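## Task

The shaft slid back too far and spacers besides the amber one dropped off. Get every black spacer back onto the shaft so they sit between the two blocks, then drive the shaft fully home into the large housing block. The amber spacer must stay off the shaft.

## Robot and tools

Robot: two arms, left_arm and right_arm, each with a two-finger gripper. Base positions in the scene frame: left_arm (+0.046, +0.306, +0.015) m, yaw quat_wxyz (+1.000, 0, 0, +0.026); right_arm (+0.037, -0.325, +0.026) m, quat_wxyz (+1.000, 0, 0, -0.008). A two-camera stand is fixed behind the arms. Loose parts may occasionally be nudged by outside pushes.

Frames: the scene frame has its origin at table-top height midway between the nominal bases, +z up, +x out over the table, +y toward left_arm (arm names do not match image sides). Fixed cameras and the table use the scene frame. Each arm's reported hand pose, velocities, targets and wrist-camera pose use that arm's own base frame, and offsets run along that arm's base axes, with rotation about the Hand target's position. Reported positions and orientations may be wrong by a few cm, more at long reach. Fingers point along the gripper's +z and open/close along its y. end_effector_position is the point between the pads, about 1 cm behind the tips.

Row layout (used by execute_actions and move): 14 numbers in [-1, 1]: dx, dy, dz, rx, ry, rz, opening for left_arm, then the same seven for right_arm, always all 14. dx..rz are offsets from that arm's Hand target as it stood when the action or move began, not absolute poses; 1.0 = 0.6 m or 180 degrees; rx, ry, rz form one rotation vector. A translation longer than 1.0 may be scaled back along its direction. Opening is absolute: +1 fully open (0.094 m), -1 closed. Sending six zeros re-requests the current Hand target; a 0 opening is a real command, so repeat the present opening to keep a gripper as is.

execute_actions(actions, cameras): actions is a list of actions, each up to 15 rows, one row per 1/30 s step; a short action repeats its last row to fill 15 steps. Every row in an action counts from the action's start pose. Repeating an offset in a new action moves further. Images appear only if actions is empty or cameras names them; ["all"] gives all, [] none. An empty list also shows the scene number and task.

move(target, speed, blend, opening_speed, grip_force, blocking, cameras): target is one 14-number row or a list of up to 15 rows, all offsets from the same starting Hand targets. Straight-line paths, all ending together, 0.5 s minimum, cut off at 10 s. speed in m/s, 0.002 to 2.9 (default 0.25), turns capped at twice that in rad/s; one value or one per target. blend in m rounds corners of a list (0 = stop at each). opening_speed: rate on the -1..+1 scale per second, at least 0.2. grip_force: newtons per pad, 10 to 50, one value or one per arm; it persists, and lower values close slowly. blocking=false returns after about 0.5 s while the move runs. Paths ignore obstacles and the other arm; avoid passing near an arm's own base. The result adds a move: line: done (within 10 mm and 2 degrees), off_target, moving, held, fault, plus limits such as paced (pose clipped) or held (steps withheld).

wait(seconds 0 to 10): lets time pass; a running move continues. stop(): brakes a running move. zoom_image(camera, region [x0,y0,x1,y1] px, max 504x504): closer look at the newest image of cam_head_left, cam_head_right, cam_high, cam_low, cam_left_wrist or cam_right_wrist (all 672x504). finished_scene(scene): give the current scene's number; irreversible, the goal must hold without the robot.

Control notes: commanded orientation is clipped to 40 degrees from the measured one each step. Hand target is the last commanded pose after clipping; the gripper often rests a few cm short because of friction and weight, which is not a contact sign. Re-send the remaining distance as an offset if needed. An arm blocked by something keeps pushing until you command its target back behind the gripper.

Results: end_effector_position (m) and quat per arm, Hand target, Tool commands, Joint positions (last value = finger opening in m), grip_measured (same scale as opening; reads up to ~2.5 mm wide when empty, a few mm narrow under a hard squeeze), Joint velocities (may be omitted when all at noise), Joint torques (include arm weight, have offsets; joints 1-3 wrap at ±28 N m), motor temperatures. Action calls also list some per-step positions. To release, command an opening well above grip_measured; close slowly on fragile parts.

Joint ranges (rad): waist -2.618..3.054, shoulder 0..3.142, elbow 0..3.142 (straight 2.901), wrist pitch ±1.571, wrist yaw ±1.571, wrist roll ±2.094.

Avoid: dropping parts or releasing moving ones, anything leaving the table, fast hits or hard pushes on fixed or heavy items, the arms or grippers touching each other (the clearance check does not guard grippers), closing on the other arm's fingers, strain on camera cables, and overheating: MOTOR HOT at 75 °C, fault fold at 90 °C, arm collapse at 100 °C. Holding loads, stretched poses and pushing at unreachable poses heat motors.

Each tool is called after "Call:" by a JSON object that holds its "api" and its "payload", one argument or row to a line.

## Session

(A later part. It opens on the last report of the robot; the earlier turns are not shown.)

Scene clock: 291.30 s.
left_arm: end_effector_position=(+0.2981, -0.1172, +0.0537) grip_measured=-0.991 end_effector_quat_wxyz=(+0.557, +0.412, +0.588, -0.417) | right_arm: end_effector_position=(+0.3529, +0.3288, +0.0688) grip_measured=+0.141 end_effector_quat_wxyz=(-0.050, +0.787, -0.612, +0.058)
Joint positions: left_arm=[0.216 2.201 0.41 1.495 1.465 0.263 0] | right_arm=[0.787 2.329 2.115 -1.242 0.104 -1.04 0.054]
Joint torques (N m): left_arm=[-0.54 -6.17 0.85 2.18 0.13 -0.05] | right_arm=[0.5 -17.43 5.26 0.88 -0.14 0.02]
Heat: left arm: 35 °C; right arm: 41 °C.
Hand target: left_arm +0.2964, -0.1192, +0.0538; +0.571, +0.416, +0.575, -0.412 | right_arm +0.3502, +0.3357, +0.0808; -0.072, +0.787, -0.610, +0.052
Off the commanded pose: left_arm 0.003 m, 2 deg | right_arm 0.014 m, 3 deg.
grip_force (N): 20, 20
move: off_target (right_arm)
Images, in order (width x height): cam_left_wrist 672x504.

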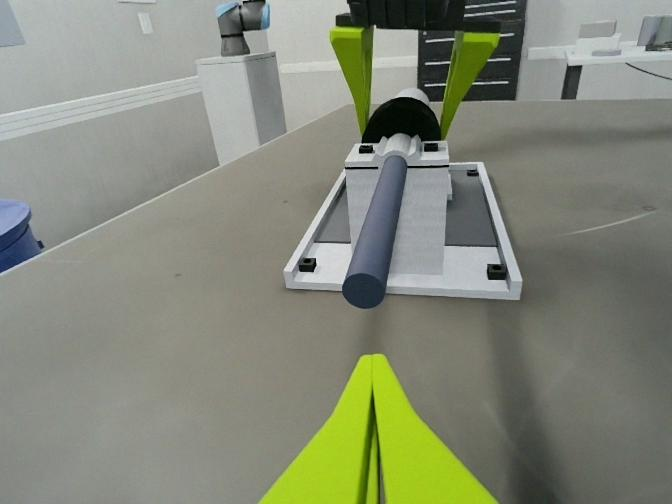

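Call:
{"api": "move", "payload": {
  "target": [0.003,0.001,0.02,0,0,0,-1,0,0,0,0,0,0,-1],
  "speed": 0.06
}}

Scene clock: 294.37 s.
left_arm: end_effector_position=(+0.2982, -0.1172, +0.0537) grip_measured=-0.991 end_effector_quat_wxyz=(+0.547, +0.398, +0.598, -0.430) | right_arm: end_effector_position=(+0.3529, +0.3288, +0.0688) grip_measured=+0.141 end_effector_quat_wxyz=(-0.050, +0.787, -0.612, +0.058)
Joint positions: left_arm=[0.216 2.201 0.41 1.496 1.465 0.214 0] | right_arm=[0.787 2.329 2.115 -1.242 0.104 -1.04 0.054]
Joint torques (N m): left_arm=[-0.49 -10.52 0.44 2.25 0.14 -0.07] | right_arm=[0.49 -17.43 5.26 0.88 -0.14 0.02]
Heat: left arm: 35 °C; right arm: 41 °C.
Hand target: left_arm +0.2982, -0.1186, +0.0658; +0.571, +0.416, +0.575, -0.412 | right_arm +0.3502, +0.3357, +0.0808; -0.072, +0.787, -0.610, +0.052
Off the commanded pose: left_arm 0.012 m, 5 deg | right_arm 0.014 m, 3 deg.
joint sent to its limit (left arm) — joint 4 (wrist pitch), upper limit. The joint targets still meet the commanded pose.
grip_force (N): 20, 20
move: off_target (left_arm, right_arm)

Call:
{"api": "move", "payload": {
  "target": [0, 0, 0.0117, 0, 0, 0, -1, 0, 0, 0, 0, 0, 0, -1],
  "speed": 0.03,
  "cameras": []
}}

Scene clock: 298.13 s.
left_arm: end_effector_position=(+0.2981, -0.1172, +0.0613) grip_measured=-0.991 end_effector_quat_wxyz=(+0.549, +0.398, +0.596, -0.429) | right_arm: end_effector_position=(+0.3529, +0.3288, +0.0688) grip_measured=+0.141 end_effector_quat_wxyz=(-0.050, +0.787, -0.612, +0.058)
Joint positions: left_arm=[0.216 2.167 0.402 1.496 1.464 0.192 0] | right_arm=[0.787 2.329 2.115 -1.242 0.104 -1.04 0.054]
Joint torques (N m): left_arm=[-0.5 -10.26 0.84 2.2 0.12 -0.05] | right_arm=[0.51 -17.43 5.29 0.88 -0.14 0.02]
Heat: left arm: 36 °C; right arm: 41 °C.
Hand target: left_arm +0.2983, -0.1186, +0.0728; +0.571, +0.416, +0.575, -0.412 | right_arm +0.3502, +0.3357, +0.0808; -0.072, +0.787, -0.610, +0.052
Off the commanded pose: left_arm 0.012 m, 5 deg | right_arm 0.014 m, 3 deg.
grip_force (N): 20, 20
move: off_target (left_arm, right_arm)
No camera images: "cameras" was empty.

Call:
{"api": "move", "payload": {
  "target": [0.0125, -0.0275, 0.002, 0, 0, 0, -1, 0, 0, 0, 0, 0, 0, -1],
  "speed": 0.04,
  "cameras": ["cam_left_wrist"]
}}

Scene clock: 299.67 s.
left_arm: end_effector_position=(+0.3007, -0.1345, +0.0604) grip_measured=-0.991 end_effector_quat_wxyz=(+0.540, +0.398, +0.603, -0.432) | right_arm: end_effector_position=(+0.3529, +0.3288, +0.0688) grip_measured=+0.141 end_effector_quat_wxyz=(-0.050, +0.787, -0.612, +0.058)
Joint positions: left_arm=[0.145 2.158 0.402 1.496 1.397 0.164 0] | right_arm=[0.787 2.329 2.115 -1.242 0.104 -1.04 0.054]
Joint torques (N m): left_arm=[-0.4 -9.92 2.5 2.3 0.12 -0.05] | right_arm=[0.51 -17.46 5.26 0.88 -0.14 0.03]
Heat: left arm: 36 °C; right arm: 41 °C.
Hand target: left_arm +0.3058, -0.1351, +0.0741; +0.571, +0.416, +0.575, -0.412 | right_arm +0.3502, +0.3357, +0.0808; -0.072, +0.787, -0.610, +0.052
Off the commanded pose: left_arm 0.015 m, 6 deg | right_arm 0.014 m, 3 deg.
joint sent to its limit (left arm) — joint 4 (wrist pitch), upper limit. The joint targets still meet the commanded pose.
grip_force (N): 20, 20
move: off_target (left_arm, right_arm)
Images, in order (width x height): cam_left_wrist 672x504.

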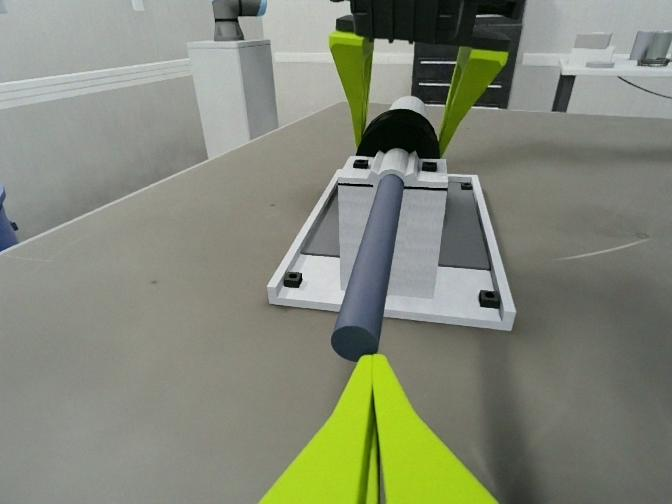

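Call:
{"api": "zoom_image", "payload": {
  "camera": "cam_left_wrist",
  "region": [312, 290, 432, 380]
}}

Scaled by 4.200 from the camera's 672x504 image, which has a finer 960x720 frame.

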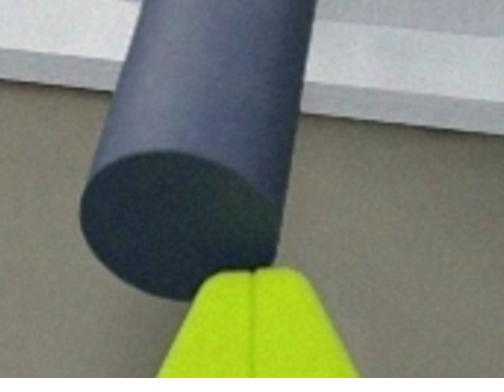

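Call:
{"api": "move", "payload": {
  "target": [0.0105, 0.001, 0.007, 0, 0, 0, -1, 0, 0, 0, 0, 0, 0, -1],
  "speed": 0.03,
  "cameras": ["cam_left_wrist"]
}}

Call:
{"api": "zoom_image", "payload": {
  "camera": "cam_left_wrist",
  "region": [312, 290, 432, 380]
}}

Scene clock: 302.97 s.
left_arm: end_effector_position=(+0.3072, -0.1335, +0.0634) grip_measured=-0.991 end_effector_quat_wxyz=(+0.541, +0.395, +0.604, -0.433) | right_arm: end_effector_position=(+0.3529, +0.3288, +0.0688) grip_measured=+0.141 end_effector_quat_wxyz=(-0.050, +0.787, -0.612, +0.058)
Joint positions: left_arm=[0.145 2.155 0.423 1.496 1.395 0.137 0] | right_arm=[0.787 2.329 2.115 -1.242 0.104 -1.04 0.054]
Joint torques (N m): left_arm=[-0.53 -10.26 2.71 2.3 0.11 -0.04] | right_arm=[0.5 -17.42 5.26 0.88 -0.15 0.02]
Heat: left arm: 37 °C; right arm: 41 °C.
Hand target: left_arm +0.3121, -0.1345, +0.0782; +0.571, +0.416, +0.575, -0.412 | right_arm +0.3502, +0.3357, +0.0808; -0.072, +0.787, -0.610, +0.052
Off the commanded pose: left_arm 0.016 m, 6 deg | right_arm 0.014 m, 3 deg.
joint sent to its limit (left arm) — joint 4 (wrist pitch), upper limit. The joint targets still meet the commanded pose.
grip_force (N): 20, 20
move: off_target (left_arm, right_arm)
Images, in order (width x height): cam_left_wrist 672x504.

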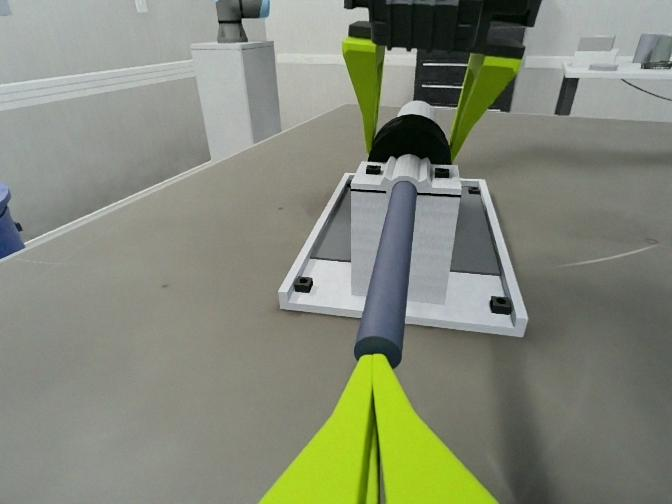

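Scaled by 4.200 from the camera's 672x504 image, which has a finer 960x720 frame.

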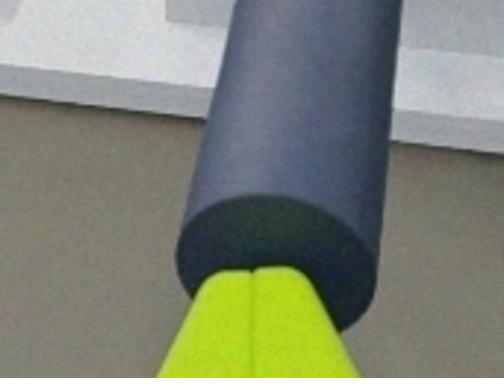

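Call:
{"api": "move", "payload": {
  "target": [0.0025, -0.0131, 0, 0, 0, 0, -1, 0, 0, 0, 0, 0, 0, -1],
  "speed": 0.03,
  "cameras": ["cam_left_wrist"]
}}

Call:
{"api": "zoom_image", "payload": {
  "camera": "cam_left_wrist",
  "region": [312, 290, 432, 380]
}}

Scene clock: 304.17 s.
left_arm: end_effector_position=(+0.3078, -0.1355, +0.0639) grip_measured=-0.991 end_effector_quat_wxyz=(+0.540, +0.394, +0.605, -0.433) | right_arm: end_effector_position=(+0.3530, +0.3289, +0.0688) grip_measured=+0.141 end_effector_quat_wxyz=(-0.050, +0.787, -0.612, +0.059)
Joint positions: left_arm=[0.137 2.152 0.423 1.497 1.385 0.131 0] | right_arm=[0.787 2.329 2.115 -1.242 0.104 -1.04 0.054]
Joint torques (N m): left_arm=[-2.48 -10.25 2.89 2.31 -0.07 -0.04] | right_arm=[0.49 -17.44 5.26 0.87 -0.14 0.02]
Heat: left arm: 37 °C; right arm: 41 °C.
Hand target: left_arm +0.3135, -0.1424, +0.0782; +0.571, +0.416, +0.575, -0.412 | right_arm +0.3503, +0.3357, +0.0809; -0.072, +0.787, -0.610, +0.052
Off the commanded pose: left_arm 0.017 m, 6 deg | right_arm 0.014 m, 3 deg.
joint sent to its limit (left arm) — joint 4 (wrist pitch), upper limit. The joint targets still meet the commanded pose.
grip_force (N): 20, 20
move: off_target (left_arm, right_arm)
Images, in order (width x height): cam_left_wrist 672x504.

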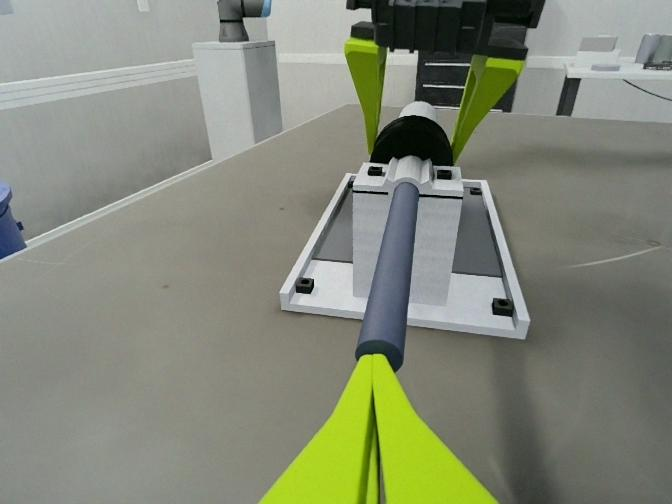

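Scaled by 4.200 from the camera's 672x504 image, which has a finer 960x720 frame.

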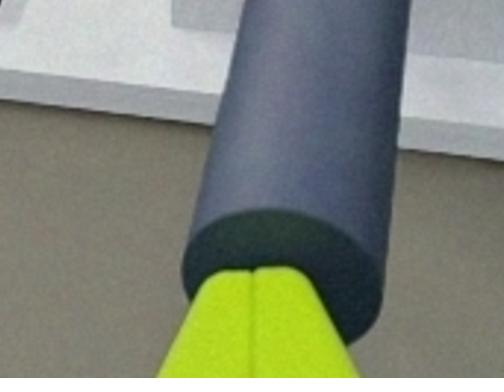

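Call:
{"api": "move", "payload": {
  "target": [0.0016, -0.0082, 0, 0, 0, 0, -1, 0, 0, 0, 0, 0, 0, -1],
  "speed": 0.03,
  "cameras": []
}}

Scene clock: 305.40 s.
left_arm: end_effector_position=(+0.3086, -0.1400, +0.0639) grip_measured=-0.991 end_effector_quat_wxyz=(+0.539, +0.395, +0.606, -0.432) | right_arm: end_effector_position=(+0.3526, +0.3283, +0.0683) grip_measured=+0.141 end_effector_quat_wxyz=(-0.049, +0.787, -0.612, +0.059)
Joint positions: left_arm=[0.119 2.149 0.423 1.497 1.366 0.128 0] | right_arm=[0.787 2.329 2.113 -1.243 0.104 -1.04 0.054]
Joint torques (N m): left_arm=[-2.56 -10.04 3.12 2.32 -0.07 -0.06] | right_arm=[0.49 -17.44 5.37 0.88 -0.16 0.02]
Heat: left arm: 37 °C; right arm: 41 °C.
Hand target: left_arm +0.3145, -0.1472, +0.0782; +0.571, +0.416, +0.575, -0.412 | right_arm +0.3502, +0.3356, +0.0808; -0.072, +0.787, -0.610, +0.052
Off the commanded pose: left_arm 0.017 m, 6 deg | right_arm 0.015 m, 3 deg.
joint sent to its limit (left arm) — joint 4 (wrist pitch), upper limit. The joint targets still meet the commanded pose.
grip_force (N): 20, 20
move: off_target (left_arm, right_arm)
No camera images: "cameras" was empty.

Call:
{"api": "wait", "payload": {
  "seconds": 0.1,
  "cameras": ["cam_right_wrist"]
}}

Call:
{"api": "zoom_image", "payload": {
  "camera": "cam_right_wrist",
  "region": [276, 250, 476, 400]
}}

Scene clock: 305.87 s.
left_arm: end_effector_position=(+0.3086, -0.1400, +0.0639) grip_measured=-0.991 end_effector_quat_wxyz=(+0.539, +0.395, +0.606, -0.432) | right_arm: end_effector_position=(+0.3526, +0.3283, +0.0683) grip_measured=+0.141 end_effector_quat_wxyz=(-0.049, +0.787, -0.612, +0.059)
Joint positions: left_arm=[0.119 2.149 0.423 1.497 1.366 0.127 0] | right_arm=[0.787 2.329 2.113 -1.243 0.104 -1.04 0.054]
Joint torques (N m): left_arm=[-2.58 -10.07 3.12 2.31 -0.07 -0.05] | right_arm=[0.5 -17.43 5.37 0.88 -0.15 0.02]
Heat: left arm: 37 °C; right arm: 41 °C.
Hand target: left_arm +0.3145, -0.1472, +0.0782; +0.571, +0.416, +0.575, -0.412 | right_arm +0.3502, +0.3356, +0.0808; -0.072, +0.787, -0.610, +0.052
Tool commands: left_gripper/opening=-1.0 right_gripper/opening=-1.0
Off the commanded pose: left_arm 0.017 m, 6 deg | right_arm 0.015 m, 3 deg.
grip_force (N): 20, 20
wait: 0.10 s; at rest from the start
Images, in order (width x height): cam_right_wrist 672x504.

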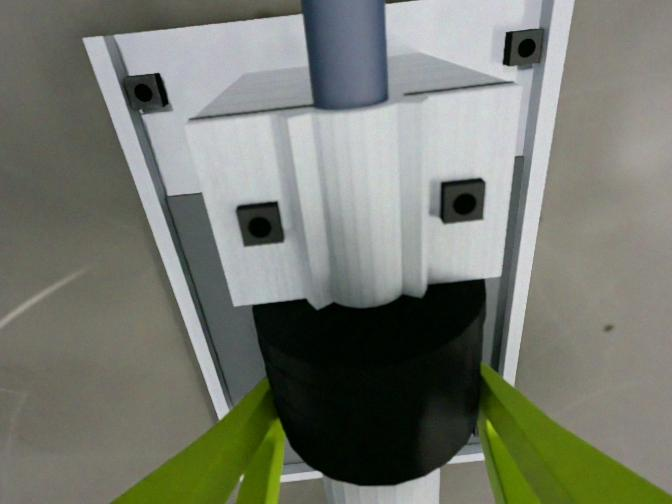

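Scaled by 2.520 from the camera's 672x504 image, which has a finer 960x720 frame.

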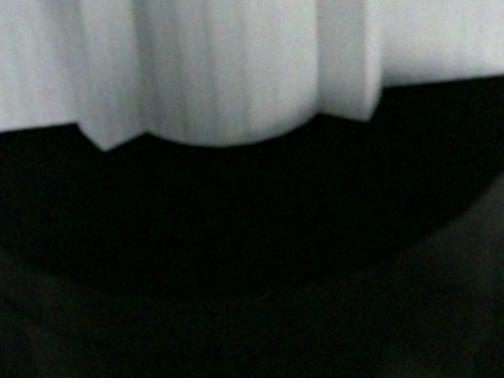

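Call:
{"api": "move", "payload": {
  "target": [0.0012, -0.0066, 0, 0, 0, 0, -1, 0, 0, 0, 0, 0, 0, -1],
  "speed": 0.03,
  "cameras": []
}}

Scene clock: 306.97 s.
left_arm: end_effector_position=(+0.3092, -0.1440, +0.0640) grip_measured=-0.991 end_effector_quat_wxyz=(+0.538, +0.396, +0.606, -0.431) | right_arm: end_effector_position=(+0.3526, +0.3283, +0.0683) grip_measured=+0.141 end_effector_quat_wxyz=(-0.049, +0.787, -0.612, +0.059)
Joint positions: left_arm=[0.103 2.147 0.424 1.497 1.352 0.126 0] | right_arm=[0.787 2.329 2.113 -1.243 0.104 -1.04 0.054]
Joint torques (N m): left_arm=[-2.52 -9.94 3.22 2.32 -0.07 -0.07] | right_arm=[0.5 -17.43 5.37 0.88 -0.15 0.02]
Heat: left arm: 37 °C; right arm: 41 °C.
Hand target: left_arm +0.3153, -0.1513, +0.0782; +0.571, +0.416, +0.575, -0.412 | right_arm +0.3502, +0.3356, +0.0808; -0.072, +0.787, -0.610, +0.052
Off the commanded pose: left_arm 0.017 m, 6 deg | right_arm 0.015 m, 3 deg.
joint sent to its limit (left arm) — joint 4 (wrist pitch), upper limit. The joint targets still meet the commanded pose.
grip_force (N): 20, 20
move: off_target (left_arm, right_arm)
No camera images: "cameras" was empty.

Call:
{"api": "move", "payload": {
  "target": [0.0015, -0.0082, 0, 0, 0, 0, -1, 0, 0, 0, 0, 0, 0, -1],
  "speed": 0.03,
  "cameras": []
}}

Scene clock: 308.10 s.
left_arm: end_effector_position=(+0.3097, -0.1471, +0.0640) grip_measured=-0.991 end_effector_quat_wxyz=(+0.538, +0.397, +0.607, -0.431) | right_arm: end_effector_position=(+0.3526, +0.3283, +0.0683) grip_measured=+0.141 end_effector_quat_wxyz=(-0.049, +0.787, -0.612, +0.059)
Joint positions: left_arm=[0.091 2.146 0.425 1.497 1.34 0.122 0] | right_arm=[0.787 2.329 2.113 -1.243 0.104 -1.04 0.054]
Joint torques (N m): left_arm=[-3.1 -9.85 3.37 2.33 -0.13 -0.06] | right_arm=[0.51 -17.43 5.38 0.88 -0.15 0.02]
Heat: left arm: 37 °C; right arm: 41 °C.
Hand target: left_arm +0.3162, -0.1562, +0.0782; +0.571, +0.416, +0.575, -0.412 | right_arm +0.3502, +0.3357, +0.0808; -0.072, +0.787, -0.610, +0.052
Off the commanded pose: left_arm 0.018 m, 6 deg | right_arm 0.015 m, 3 deg.
joint sent to its limit (left arm) — joint 4 (wrist pitch), upper limit. The joint targets still meet the commanded pose.
grip_force (N): 20, 20
move: off_target (left_arm, right_arm)
No camera images: "cameras" was empty.

Call:
{"api": "wait", "payload": {
  "seconds": 0.1,
  "cameras": ["cam_left_wrist"]
}}

Call:
{"api": "zoom_image", "payload": {
  "camera": "cam_left_wrist",
  "region": [312, 290, 432, 380]
}}

Scene clock: 308.53 s.
left_arm: end_effector_position=(+0.3097, -0.1471, +0.0640) grip_measured=-0.991 end_effector_quat_wxyz=(+0.537, +0.397, +0.607, -0.431) | right_arm: end_effector_position=(+0.3526, +0.3283, +0.0683) grip_measured=+0.141 end_effector_quat_wxyz=(-0.049, +0.787, -0.612, +0.059)
Joint positions: left_arm=[0.091 2.146 0.425 1.497 1.34 0.122 0] | right_arm=[0.787 2.329 2.113 -1.243 0.104 -1.04 0.054]
Joint torques (N m): left_arm=[-3.1 -9.87 3.38 2.33 -0.13 -0.05] | right_arm=[0.49 -17.44 5.38 0.88 -0.15 0.02]
Heat: left arm: 38 °C; right arm: 41 °C.
Hand target: left_arm +0.3162, -0.1562, +0.0782; +0.571, +0.416, +0.575, -0.412 | right_arm +0.3502, +0.3357, +0.0808; -0.072, +0.787, -0.610, +0.052
Tool commands: left_gripper/opening=-1.0 right_gripper/opening=-1.0
Off the commanded pose: left_arm 0.018 m, 6 deg | right_arm 0.015 m, 3 deg.
grip_force (N): 20, 20
wait: 0.10 s; at rest from the start
Images, in order (width x height): cam_left_wrist 672x504.

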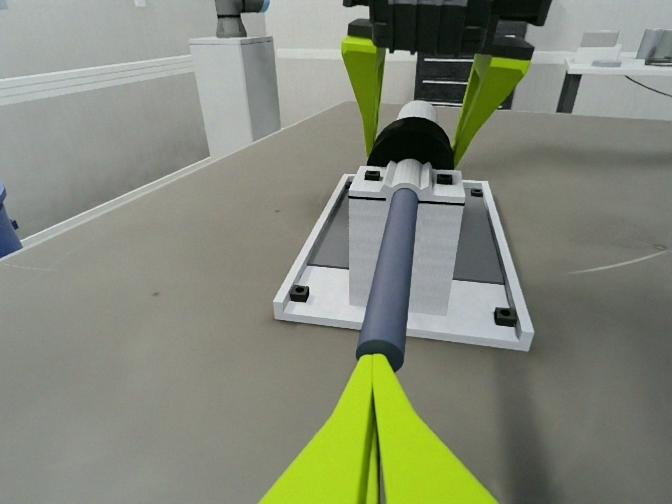

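Scaled by 4.200 from the camera's 672x504 image, which has a finer 960x720 frame.

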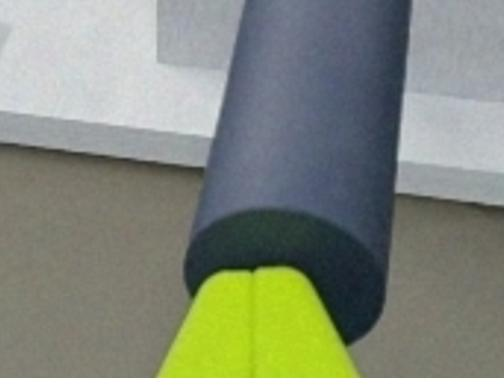

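Call:
{"api": "move", "payload": {
  "target": [0.0008, -0.005, 0, 0, 0, 0, -1, 0, 0, 0, 0, 0, 0, -1],
  "speed": 0.03,
  "cameras": ["cam_high"]
}}

Call:
{"api": "zoom_image", "payload": {
  "camera": "cam_high",
  "region": [270, 200, 430, 320]
}}

Scene clock: 309.77 s.
left_arm: end_effector_position=(+0.3105, -0.1520, +0.0643) grip_measured=-0.991 end_effector_quat_wxyz=(+0.537, +0.399, +0.606, -0.430) | right_arm: end_effector_position=(+0.3525, +0.3282, +0.0683) grip_measured=+0.141 end_effector_quat_wxyz=(-0.049, +0.788, -0.612, +0.059)
Joint positions: left_arm=[0.072 2.144 0.427 1.497 1.323 0.12 0] | right_arm=[0.787 2.329 2.113 -1.243 0.104 -1.04 0.054]
Joint torques (N m): left_arm=[-2.45 -9.65 3.37 2.34 -0.08 -0.06] | right_arm=[0.5 -17.46 5.37 0.88 -0.15 0.02]
Heat: left arm: 38 °C; right arm: 41 °C.
Hand target: left_arm +0.3167, -0.1591, +0.0783; +0.571, +0.416, +0.575, -0.412 | right_arm +0.3502, +0.3356, +0.0808; -0.072, +0.787, -0.610, +0.052
Off the commanded pose: left_arm 0.017 m, 6 deg | right_arm 0.015 m, 3 deg.
joint sent to its limit (left arm) — joint 4 (wrist pitch), upper limit. The joint targets still meet the commanded pose.
grip_force (N): 20, 20
move: off_target (left_arm, right_arm)
Images, in order (width x height): cam_high 672x504.

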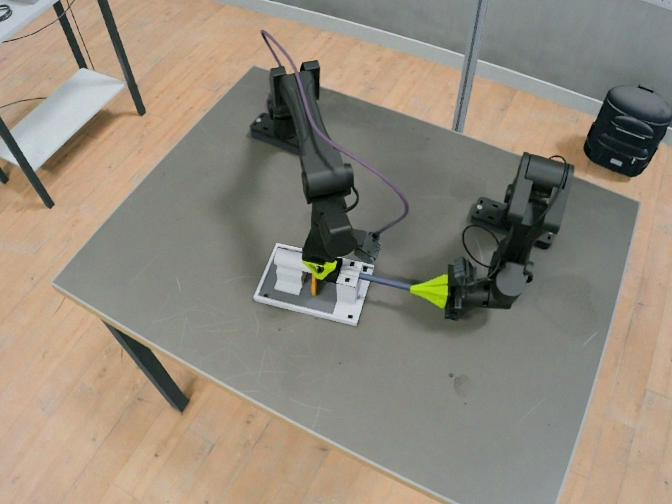

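Scaled by 3.150 from the camera's 672x504 image, which has a finer 960x720 frame.

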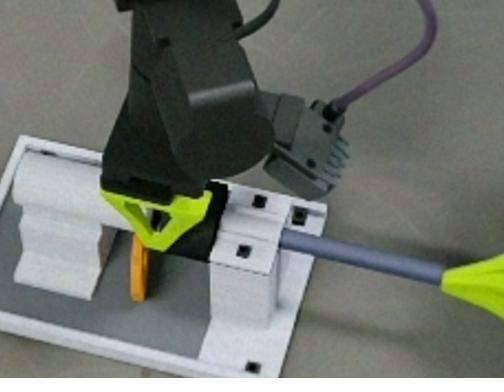

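Call:
{"api": "move", "payload": {
  "target": [0.0015, -0.0082, 0, 0, 0, 0, -1, 0, 0, 0, 0, 0, 0, -1],
  "speed": 0.03,
  "cameras": []
}}

Scene clock: 311.13 s.
left_arm: end_effector_position=(+0.3107, -0.1535, +0.0642) grip_measured=-0.991 end_effector_quat_wxyz=(+0.536, +0.398, +0.607, -0.430) | right_arm: end_effector_position=(+0.3525, +0.3282, +0.0683) grip_measured=+0.141 end_effector_quat_wxyz=(-0.049, +0.788, -0.612, +0.059)
Joint positions: left_arm=[0.066 2.144 0.427 1.497 1.316 0.116 0] | right_arm=[0.787 2.329 2.113 -1.243 0.104 -1.04 0.054]
Joint torques (N m): left_arm=[-3.55 -9.7 3.59 2.34 -0.18 -0.05] | right_arm=[0.5 -17.43 5.35 0.88 -0.15 0.02]
Heat: left arm: 38 °C; right arm: 41 °C.
Hand target: left_arm +0.3176, -0.1641, +0.0782; +0.571, +0.416, +0.575, -0.412 | right_arm +0.3502, +0.3356, +0.0808; -0.072, +0.787, -0.610, +0.052
Off the commanded pose: left_arm 0.019 m, 6 deg | right_arm 0.015 m, 3 deg.
joint sent to its limit (left arm) — joint 4 (wrist pitch), upper limit. The joint targets still meet the commanded pose.
grip_force (N): 20, 20
move: off_target (left_arm, right_arm)
No camera images: "cameras" was empty.

Call:
{"api": "wait", "payload": {
  "seconds": 0.1,
  "cameras": ["cam_right_wrist"]
}}

Call:
{"api": "zoom_image", "payload": {
  "camera": "cam_right_wrist",
  "region": [250, 360, 506, 504]
}}

Scene clock: 312.40 s.
left_arm: end_effector_position=(+0.3107, -0.1535, +0.0642) grip_measured=-0.991 end_effector_quat_wxyz=(+0.536, +0.398, +0.607, -0.430) | right_arm: end_effector_position=(+0.3525, +0.3282, +0.0683) grip_measured=+0.141 end_effector_quat_wxyz=(-0.049, +0.788, -0.612, +0.059)
Joint positions: left_arm=[0.066 2.144 0.427 1.497 1.316 0.116 0] | right_arm=[0.787 2.329 2.113 -1.243 0.104 -1.04 0.054]
Joint torques (N m): left_arm=[-3.55 -9.69 3.62 2.34 -0.19 -0.05] | right_arm=[0.51 -17.42 5.37 0.88 -0.16 0.02]
Heat: left arm: 38 °C; right arm: 41 °C.
Hand target: left_arm +0.3176, -0.1641, +0.0782; +0.571, +0.416, +0.575, -0.412 | right_arm +0.3502, +0.3356, +0.0808; -0.072, +0.787, -0.610, +0.052
Tool commands: left_gripper/opening=-1.0 right_gripper/opening=-1.0
Off the commanded pose: left_arm 0.019 m, 6 deg | right_arm 0.015 m, 3 deg.
grip_force (N): 20, 20
wait: 0.10 s; at rest from the start
Images, in order (width x height): cam_right_wrist 672x504.

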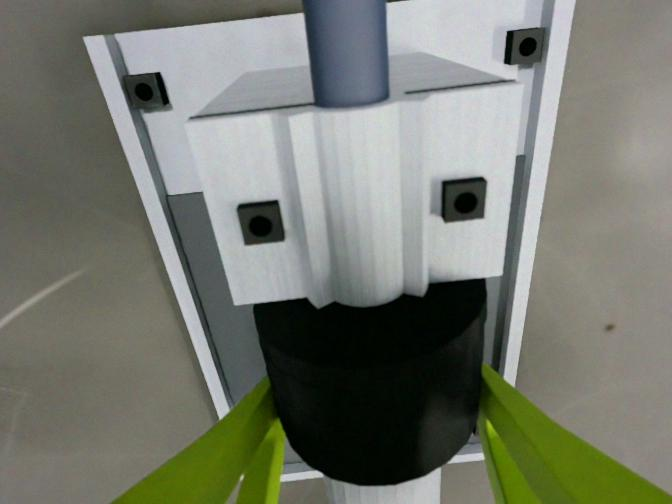

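Scaled by 1.969 from the camera's 672x504 image, which has a finer 960x720 frame.

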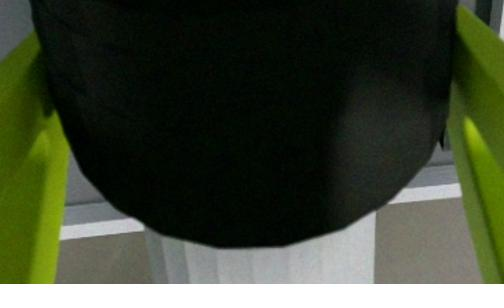

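Call:
{"api": "move", "payload": {
  "target": [0.0012, -0.0066, 0, 0, 0, 0, -1, 0, 0, 0, 0, 0, 0, -1],
  "speed": 0.03,
  "cameras": []
}}

Scene clock: 314.17 s.
left_arm: end_effector_position=(+0.3129, -0.1650, +0.0644) grip_measured=-0.991 end_effector_quat_wxyz=(+0.536, +0.403, +0.606, -0.427) | right_arm: end_effector_position=(+0.3526, +0.3284, +0.0683) grip_measured=+0.141 end_effector_quat_wxyz=(-0.049, +0.788, -0.612, +0.059)
Joint positions: left_arm=[0.021 2.142 0.436 1.497 1.275 0.114 0] | right_arm=[0.787 2.329 2.113 -1.243 0.104 -1.04 0.054]
Joint torques (N m): left_arm=[-0.99 -9.31 3.26 2.36 0.03 -0.04] | right_arm=[0.49 -17.44 5.38 0.88 -0.15 0.03]
Heat: left arm: 38 °C; right arm: 41 °C.
Hand target: left_arm +0.3183, -0.1680, +0.0781; +0.571, +0.416, +0.575, -0.412 | right_arm +0.3502, +0.3357, +0.0808; -0.072, +0.787, -0.610, +0.052
Off the commanded pose: left_arm 0.015 m, 6 deg | right_arm 0.015 m, 3 deg.
joint sent to its limit (left arm) — joint 4 (wrist pitch), upper limit. The joint targets still meet the commanded pose.
grip_force (N): 20, 20
move: off_target (left_arm, right_arm)
No camera images: "cameras" was empty.

Call:
{"api": "move", "payload": {
  "target": [0, 0, 0, 0, 0, 0, -1, 0, 0, 0, 0, 0, 0, 0.55],
  "speed": 0.03,
  "opening_speed": 0.6,
  "cameras": ["cam_right_wrist"]
}}

Scene clock: 317.90 s.
left_arm: end_effector_position=(+0.3130, -0.1653, +0.0643) grip_measured=-0.991 end_effector_quat_wxyz=(+0.536, +0.403, +0.606, -0.427) | right_arm: end_effector_position=(+0.3540, +0.3298, +0.0685) grip_measured=+0.548 end_effector_quat_wxyz=(-0.053, +0.787, -0.612, +0.059)
Joint positions: left_arm=[0.02 2.142 0.436 1.497 1.273 0.114 0] | right_arm=[0.787 2.329 2.113 -1.235 0.104 -1.04 0.073]
Joint torques (N m): left_arm=[-0.9 -9.31 3.26 2.37 0.04 -0.05] | right_arm=[0.5 -17.44 5.35 0.82 -0.15 0.02]
Heat: left arm: 38 °C; right arm: 41 °C.
Hand target: left_arm +0.3183, -0.1680, +0.0781; +0.571, +0.416, +0.575, -0.412 | right_arm +0.3502, +0.3356, +0.0808; -0.072, +0.787, -0.610, +0.052
Off the commanded pose: left_arm 0.015 m, 6 deg | right_arm 0.014 m, 2 deg.
joint sent to its limit (left arm) — joint 4 (wrist pitch), upper limit. The joint targets still meet the commanded pose.
grip_force (N): 20, 20
move: off_target (left_arm, right_arm)
Images, in order (width x height): cam_right_wrist 672x504.

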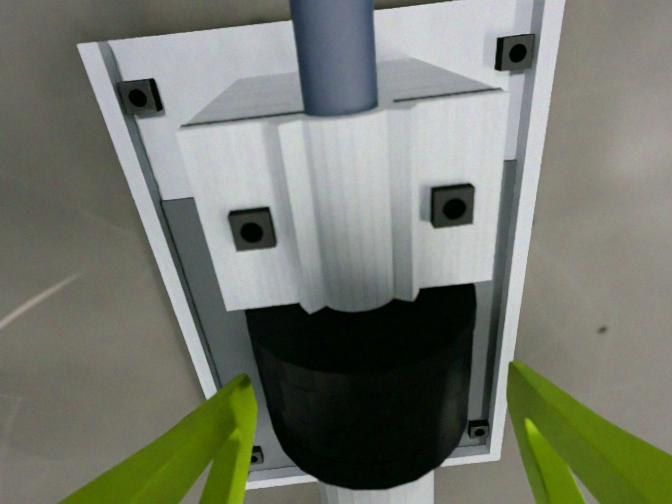

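Call:
{"api": "move", "payload": {
  "target": [
    [0, 0, 0, 0, 0, 0, -1, -0.0079, -0.0005, 0.0494, 0, 0, 0, 0.75],
    [0, 0, 0, 0, 0, 0, -1, -0.0317, -0.0022, 0.1977, 0, 0, 0, 0.75]
  ],
  "speed": [0.04, 0.12],
  "blend": 0.01,
  "cameras": ["cam_right_wrist"]
}}

Call:
{"api": "zoom_image", "payload": {
  "camera": "cam_right_wrist",
  "region": [220, 200, 460, 380]
}}

Scene clock: 320.77 s.
left_arm: end_effector_position=(+0.3130, -0.1653, +0.0643) grip_measured=-0.991 end_effector_quat_wxyz=(+0.536, +0.403, +0.606, -0.427) | right_arm: end_effector_position=(+0.3362, +0.3319, +0.1701) grip_measured=+0.748 end_effector_quat_wxyz=(-0.087, +0.788, -0.606, +0.061)
Joint positions: left_arm=[0.02 2.142 0.436 1.497 1.273 0.114 0] | right_arm=[0.816 2.29 2.45 -1.545 0.104 -1.023 0.082]
Joint torques (N m): left_arm=[-0.9 -9.29 3.26 2.37 0.04 -0.04] | right_arm=[0.44 -17.98 8.34 0.66 -0.08 0.04]
Motor temperatures (°C): left_arm=[25 28 31 39 25 23 28] | right_arm=[25 42 29 30 23 25 25]
Heat: left arm: 39 °C; right arm: 42 °C.
Hand target: left_arm +0.3183, -0.1680, +0.0781; +0.571, +0.416, +0.575, -0.412 | right_arm +0.3312, +0.3344, +0.1994; -0.072, +0.787, -0.610, +0.052
Off the commanded pose: left_arm 0.015 m, 6 deg | right_arm 0.030 m, 2 deg.
joint sent to its limit (left arm) — joint 4 (wrist pitch), upper limit. The joint targets still meet the commanded pose.
joint sent to its limit (right arm) — joint 4 (wrist pitch), lower limit. The joint targets are off in orientation, not in position.
grip_force (N): 20, 20
move: off_target (left_arm, right_arm)
Images, in order (width x height): cam_right_wrist 672x504.

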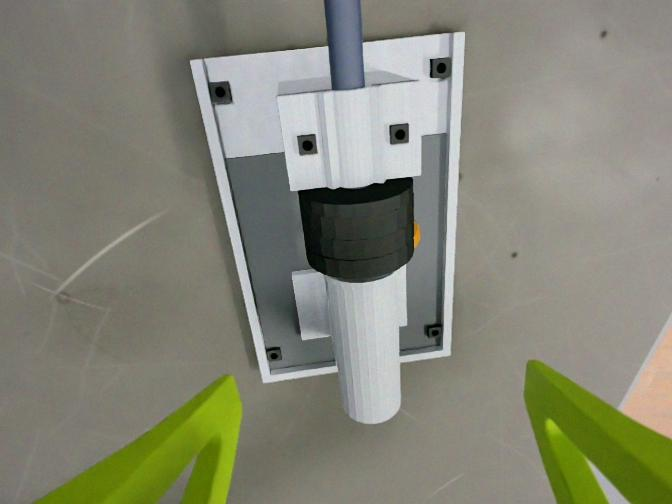

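Scaled by 2.100 from the camera's 672x504 image, which has a finer 960x720 frame.

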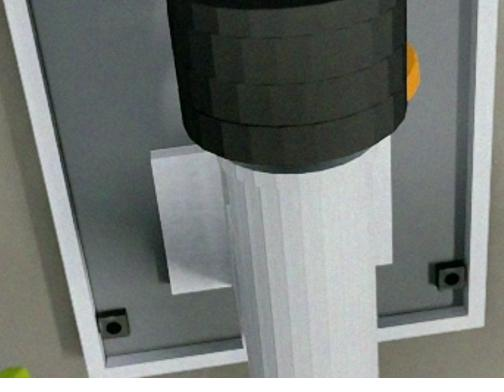

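Call:
{"api": "move", "payload": {
  "target": [0.0037, -0.0197, 0, 0, 0, 0, -1, 0, 0, 0, 0, 0, 0, 0.75],
  "speed": 0.04,
  "cameras": ["cam_left_wrist"]
}}

Call:
{"api": "zoom_image", "payload": {
  "camera": "cam_left_wrist",
  "region": [312, 290, 432, 380]
}}

Scene clock: 322.77 s.
left_arm: end_effector_position=(+0.3148, -0.1772, +0.0643) grip_measured=-0.991 end_effector_quat_wxyz=(+0.535, +0.407, +0.606, -0.426) | right_arm: end_effector_position=(+0.3361, +0.3318, +0.1700) grip_measured=+0.748 end_effector_quat_wxyz=(-0.086, +0.788, -0.606, +0.061)
Joint positions: left_arm=[-0.026 2.142 0.445 1.497 1.231 0.107 0] | right_arm=[0.816 2.29 2.45 -1.545 0.104 -1.023 0.082]
Joint torques (N m): left_arm=[-0.83 -9.16 3.41 2.4 0.02 -0.07] | right_arm=[0.46 -17.96 8.32 0.66 -0.08 0.04]
Heat: left arm: 39 °C; right arm: 42 °C.
Hand target: left_arm +0.3205, -0.1798, +0.0781; +0.571, +0.416, +0.575, -0.412 | right_arm +0.3312, +0.3344, +0.1994; -0.072, +0.787, -0.610, +0.052
Off the commanded pose: left_arm 0.015 m, 6 deg | right_arm 0.030 m, 2 deg.
joint sent to its limit (left arm) — joint 4 (wrist pitch), upper limit. The joint targets still meet the commanded pose.
joint sent to its limit (right arm) — joint 4 (wrist pitch), lower limit. The joint targets are off in orientation, not in position.
grip_force (N): 20, 20
move: off_target (left_arm, right_arm)
Images, in order (width x height): cam_left_wrist 672x504.

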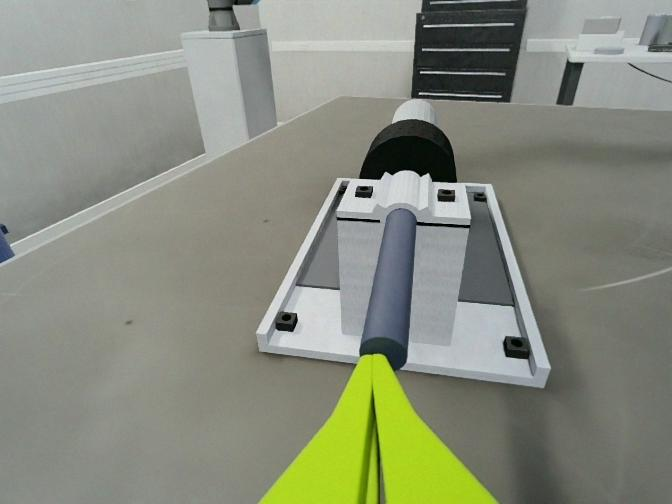

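Scaled by 4.200 from the camera's 672x504 image, which has a finer 960x720 frame.

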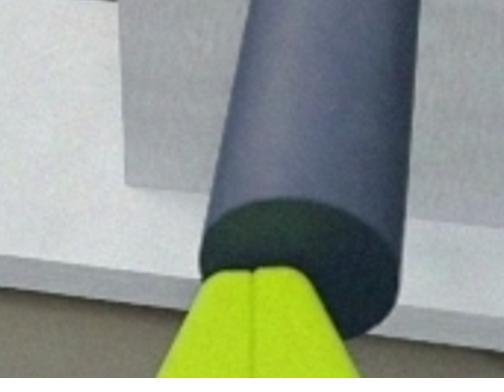

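Call:
{"api": "move", "payload": {
  "target": [-0.0012, -0.02, 0, 0, 0, 0, -1, 0, 0, 0, 0, 0, 0, 0.75],
  "speed": 0.04,
  "cameras": ["cam_left_wrist"]
}}

Call:
{"api": "zoom_image", "payload": {
  "camera": "cam_left_wrist",
  "region": [312, 290, 432, 380]
}}

Scene clock: 324.83 s.
left_arm: end_effector_position=(+0.3154, -0.1879, +0.0626) grip_measured=-0.991 end_effector_quat_wxyz=(+0.533, +0.406, +0.610, -0.422) | right_arm: end_effector_position=(+0.3361, +0.3318, +0.1700) grip_measured=+0.748 end_effector_quat_wxyz=(-0.086, +0.788, -0.606, +0.061)
Joint positions: left_arm=[-0.069 2.142 0.445 1.498 1.181 0.102 0] | right_arm=[0.816 2.29 2.45 -1.545 0.104 -1.023 0.082]
Joint torques (N m): left_arm=[-1.02 -9.4 3.47 2.42 0.07 -0.05] | right_arm=[0.44 -17.95 8.34 0.65 -0.08 0.04]
Heat: left arm: 39 °C; right arm: 42 °C.
Hand target: left_arm +0.3198, -0.1918, +0.0782; +0.571, +0.416, +0.575, -0.412 | right_arm +0.3312, +0.3344, +0.1994; -0.072, +0.787, -0.610, +0.052
Off the commanded pose: left_arm 0.017 m, 6 deg | right_arm 0.030 m, 2 deg.
joint sent to its limit (left arm) — joint 4 (wrist pitch), upper limit. The joint targets still meet the commanded pose.
joint sent to its limit (right arm) — joint 4 (wrist pitch), lower limit. The joint targets are off in orientation, not in position.
grip_force (N): 20, 20
move: off_target (left_arm, right_arm)
Images, in order (width x height): cam_left_wrist 672x504.

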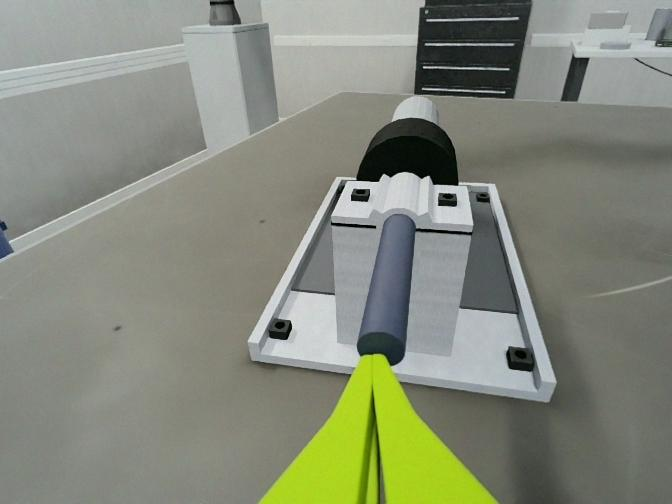

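Scaled by 4.200 from the camera's 672x504 image, which has a finer 960x720 frame.

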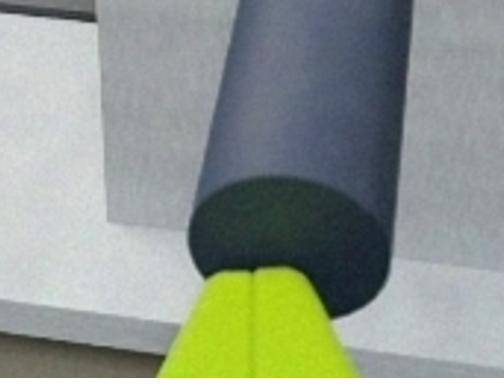

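Call:
{"api": "move", "payload": {
  "target": [-0.001, -0.0135, 0.005, 0, 0, 0, -1, 0, 0, 0, 0, 0, 0, 0.75],
  "speed": 0.04,
  "cameras": ["cam_left_wrist"]
}}

Call:
{"api": "zoom_image", "payload": {
  "camera": "cam_left_wrist",
  "region": [312, 290, 432, 380]
}}

Scene clock: 326.30 s.
left_arm: end_effector_position=(+0.3154, -0.1954, +0.0615) grip_measured=-0.991 end_effector_quat_wxyz=(+0.531, +0.404, +0.614, -0.421) | right_arm: end_effector_position=(+0.3361, +0.3318, +0.1700) grip_measured=+0.748 end_effector_quat_wxyz=(-0.086, +0.788, -0.606, +0.061)
Joint positions: left_arm=[-0.099 2.142 0.445 1.498 1.146 0.092 0] | right_arm=[0.816 2.29 2.45 -1.545 0.104 -1.023 0.082]
Joint torques (N m): left_arm=[-1.07 -10.52 3.33 2.45 0.1 -0.05] | right_arm=[0.46 -17.94 8.34 0.65 -0.08 0.05]
Heat: left arm: 39 °C; right arm: 42 °C.
Hand target: left_arm +0.3192, -0.1999, +0.0812; +0.571, +0.416, +0.575, -0.412 | right_arm +0.3312, +0.3344, +0.1994; -0.072, +0.787, -0.610, +0.052
Off the commanded pose: left_arm 0.021 m, 7 deg | right_arm 0.030 m, 2 deg.
joint sent to its limit (left arm) — joint 4 (wrist pitch), upper limit. The joint targets still meet the commanded pose.
joint sent to its limit (right arm) — joint 4 (wrist pitch), lower limit. The joint targets are off in orientation, not in position.
grip_force (N): 20, 20
move: off_target (left_arm, right_arm)
Images, in order (width x height): cam_left_wrist 672x504.

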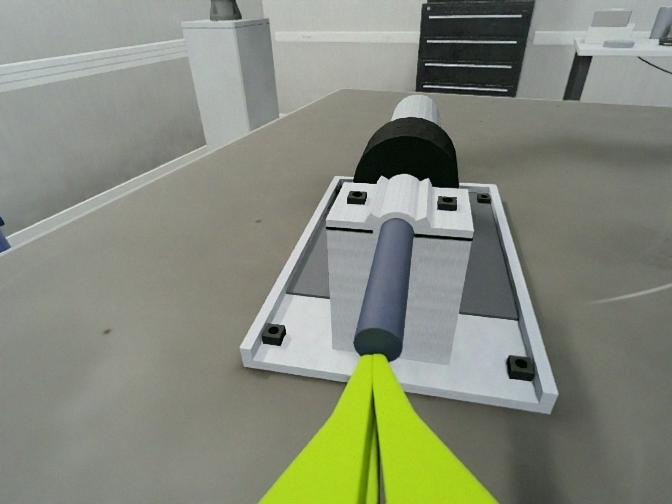

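Scaled by 4.200 from the camera's 672x504 image, which has a finer 960x720 frame.

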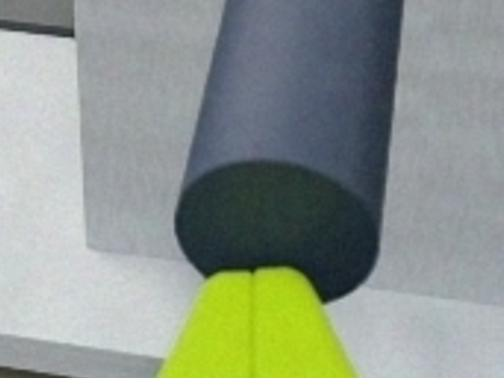

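Call:
{"api": "move", "payload": {
  "target": [0, -0.0085, 0.007, 0, 0, 0, -1, 0, 0, 0, 0, 0, 0, 0.75],
  "speed": 0.04,
  "cameras": []
}}

Scene clock: 327.43 s.
left_arm: end_effector_position=(+0.3152, -0.2010, +0.0636) grip_measured=-0.991 end_effector_quat_wxyz=(+0.530, +0.403, +0.615, -0.422) | right_arm: end_effector_position=(+0.3361, +0.3318, +0.1700) grip_measured=+0.748 end_effector_quat_wxyz=(-0.086, +0.788, -0.606, +0.061)
Joint positions: left_arm=[-0.12 2.133 0.445 1.498 1.125 0.08 0] | right_arm=[0.816 2.29 2.45 -1.545 0.104 -1.023 0.082]
Joint torques (N m): left_arm=[-0.91 -11.04 3.37 2.45 0.1 -0.05] | right_arm=[0.46 -17.95 8.31 0.66 -0.08 0.05]
Heat: left arm: 39 °C; right arm: 42 °C.
Hand target: left_arm +0.3192, -0.2050, +0.0855; +0.571, +0.416, +0.575, -0.412 | right_arm +0.3312, +0.3344, +0.1994; -0.072, +0.787, -0.610, +0.052
Off the commanded pose: left_arm 0.022 m, 7 deg | right_arm 0.030 m, 2 deg.
joint sent to its limit (left arm) — joint 4 (wrist pitch), upper limit. The joint targets still meet the commanded pose.
joint sent to its limit (right arm) — joint 4 (wrist pitch), lower limit. The joint targets are off in orientation, not in position.
grip_force (N): 20, 20
move: off_target (left_arm, right_arm)
No camera images: "cameras" was empty.

Call:
{"api": "move", "payload": {
  "target": [0, -0.0066, 0, 0, 0, 0, -1, 0, 0, 0, 0, 0, 0, 0.75],
  "speed": 0.03,
  "cameras": ["cam_left_wrist"]
}}

Call:
{"api": "zoom_image", "payload": {
  "camera": "cam_left_wrist",
  "region": [300, 180, 500, 400]
}}

Scene clock: 328.63 s.
left_arm: end_effector_position=(+0.3154, -0.2041, +0.0635) grip_measured=-0.991 end_effector_quat_wxyz=(+0.530, +0.402, +0.616, -0.421) | right_arm: end_effector_position=(+0.3361, +0.3318, +0.1700) grip_measured=+0.748 end_effector_quat_wxyz=(-0.086, +0.788, -0.606, +0.061)
Joint positions: left_arm=[-0.133 2.132 0.445 1.498 1.109 0.077 0] | right_arm=[0.816 2.29 2.45 -1.545 0.104 -1.023 0.082]
Joint torques (N m): left_arm=[-1.09 -10.86 3.59 2.47 0.11 -0.05] | right_arm=[0.47 -17.95 8.34 0.66 -0.08 0.04]
Heat: left arm: 39 °C; right arm: 42 °C.
Hand target: left_arm +0.3191, -0.2090, +0.0854; +0.571, +0.416, +0.575, -0.412 | right_arm +0.3312, +0.3344, +0.1994; -0.072, +0.787, -0.610, +0.052
Off the commanded pose: left_arm 0.023 m, 7 deg | right_arm 0.030 m, 2 deg.
joint sent to its limit (left arm) — joint 4 (wrist pitch), upper limit. The joint targets still meet the commanded pose.
joint sent to its limit (right arm) — joint 4 (wrist pitch), lower limit. The joint targets are off in orientation, not in position.
grip_force (N): 20, 20
move: off_target (left_arm, right_arm)
Images, in order (width x height): cam_left_wrist 672x504.

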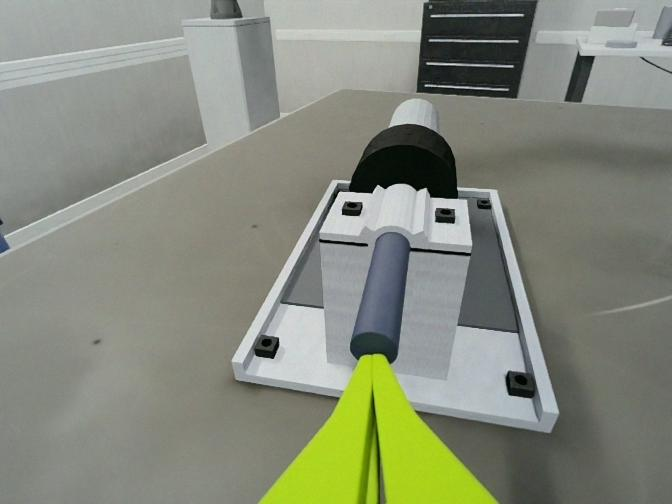

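Scaled by 2.291 from the camera's 672x504 image, which has a finer 960x720 frame.

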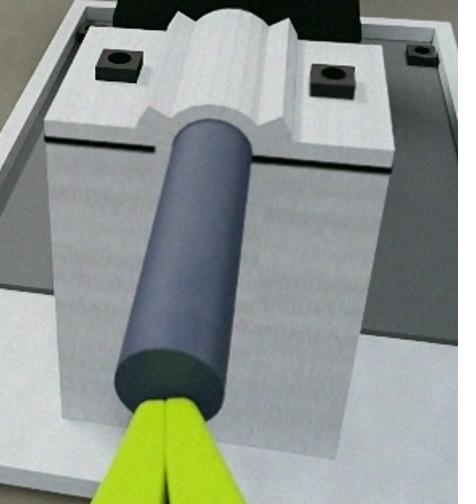

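Call:
{"api": "move", "payload": {
  "target": [0, -0.0083, 0, 0, 0, 0, -1, 0, 0, 0, 0, 0, 0, 0.75],
  "speed": 0.03,
  "cameras": []
}}

Scene clock: 329.80 s.
left_arm: end_effector_position=(+0.3156, -0.2075, +0.0633) grip_measured=-0.991 end_effector_quat_wxyz=(+0.530, +0.402, +0.617, -0.420) | right_arm: end_effector_position=(+0.3361, +0.3318, +0.1700) grip_measured=+0.748 end_effector_quat_wxyz=(-0.086, +0.788, -0.606, +0.061)
Joint positions: left_arm=[-0.147 2.132 0.446 1.498 1.094 0.075 0] | right_arm=[0.816 2.29 2.45 -1.545 0.104 -1.023 0.082]
Joint torques (N m): left_arm=[-1.48 -10.81 3.73 2.47 0.09 -0.05] | right_arm=[0.46 -17.96 8.34 0.65 -0.08 0.04]
Heat: left arm: 39 °C; right arm: 42 °C.
Hand target: left_arm +0.3192, -0.2139, +0.0853; +0.571, +0.416, +0.575, -0.412 | right_arm +0.3312, +0.3344, +0.1994; -0.072, +0.787, -0.610, +0.052
Off the commanded pose: left_arm 0.023 m, 7 deg | right_arm 0.030 m, 2 deg.
joint sent to its limit (left arm) — joint 4 (wrist pitch), upper limit. The joint targets still meet the commanded pose.
joint sent to its limit (right arm) — joint 4 (wrist pitch), lower limit. The joint targets are off in orientation, not in position.
grip_force (N): 20, 20
move: off_target (left_arm, right_arm)
No camera images: "cameras" was empty.

Call:
{"api": "move", "payload": {
  "target": [0, -0.0067, 0, 0, 0, 0, -1, 0, 0, 0, 0, 0, 0, 0.75],
  "speed": 0.03,
  "cameras": []
}}

Scene clock: 330.83 s.
left_arm: end_effector_position=(+0.3156, -0.2078, +0.0632) grip_measured=-0.991 end_effector_quat_wxyz=(+0.529, +0.401, +0.618, -0.420) | right_arm: end_effector_position=(+0.3361, +0.3318, +0.1700) grip_measured=+0.748 end_effector_quat_wxyz=(-0.086, +0.788, -0.606, +0.061)
Joint positions: left_arm=[-0.148 2.132 0.446 1.498 1.092 0.072 0] | right_arm=[0.816 2.29 2.45 -1.545 0.104 -1.023 0.082]
Joint torques (N m): left_arm=[-2.66 -10.84 3.93 2.47 -0.02 -0.07] | right_arm=[0.47 -17.96 8.35 0.66 -0.08 0.05]
Heat: left arm: 39 °C; right arm: 42 °C.
Hand target: left_arm +0.3192, -0.2180, +0.0853; +0.571, +0.416, +0.575, -0.412 | right_arm +0.3312, +0.3344, +0.1994; -0.072, +0.787, -0.610, +0.052
Off the commanded pose: left_arm 0.025 m, 7 deg | right_arm 0.030 m, 2 deg.
joint sent to its limit (left arm) — joint 4 (wrist pitch), upper limit. The joint targets still meet the commanded pose.
joint sent to its limit (right arm) — joint 4 (wrist pitch), lower limit. The joint targets are off in orientation, not in position.
grip_force (N): 20, 20
move: off_target (left_arm, right_arm)
No camera images: "cameras" was empty.

Call:
{"api": "move", "payload": {
  "target": [0, -0.0083, 0, 0, 0, 0, -1, 0, 0, 0, 0, 0, 0, 0.75],
  "speed": 0.03,
  "cameras": ["cam_left_wrist"]
}}

Call:
{"api": "zoom_image", "payload": {
  "camera": "cam_left_wrist",
  "region": [300, 180, 500, 400]
}}

Scene clock: 331.93 s.
left_arm: end_effector_position=(+0.3160, -0.2080, +0.0634) grip_measured=-0.991 end_effector_quat_wxyz=(+0.529, +0.400, +0.619, -0.420) | right_arm: end_effector_position=(+0.3361, +0.3318, +0.1700) grip_measured=+0.748 end_effector_quat_wxyz=(-0.086, +0.788, -0.606, +0.061)
Joint positions: left_arm=[-0.149 2.131 0.446 1.498 1.088 0.069 0] | right_arm=[0.816 2.29 2.45 -1.545 0.104 -1.023 0.082]
Joint torques (N m): left_arm=[-4.08 -10.78 4.16 2.47 -0.13 -0.07] | right_arm=[0.46 -17.95 8.34 0.66 -0.08 0.04]
Heat: left arm: 40 °C; right arm: 42 °C.
Hand target: left_arm +0.3192, -0.2230, +0.0854; +0.571, +0.416, +0.575, -0.412 | right_arm +0.3312, +0.3344, +0.1994; -0.072, +0.787, -0.610, +0.052
Off the commanded pose: left_arm 0.027 m, 7 deg | right_arm 0.030 m, 2 deg.
joint sent to its limit (left arm) — joint 4 (wrist pitch), upper limit. The joint targets still meet the commanded pose.
joint sent to its limit (right arm) — joint 4 (wrist pitch), lower limit. The joint targets are off in orientation, not in position.
grip_force (N): 20, 20
move: off_target (left_arm, right_arm)
Images, in order (width x height): cam_left_wrist 672x504.

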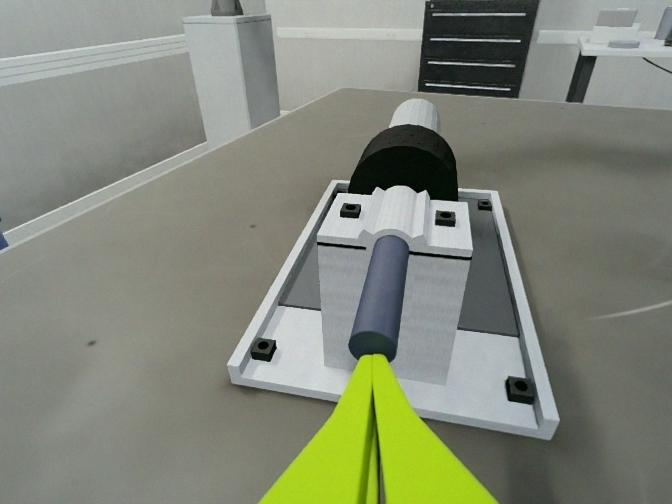

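Scaled by 2.291 from the camera's 672x504 image, which has a finer 960x720 frame.

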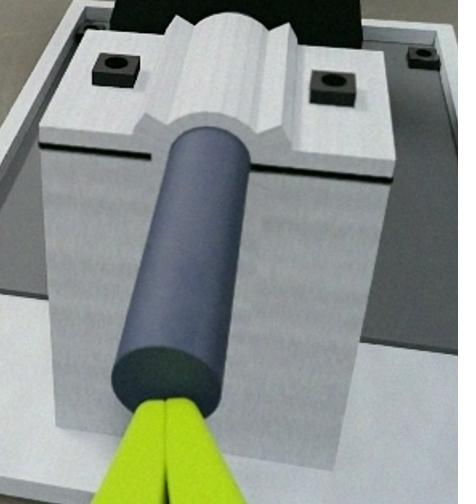

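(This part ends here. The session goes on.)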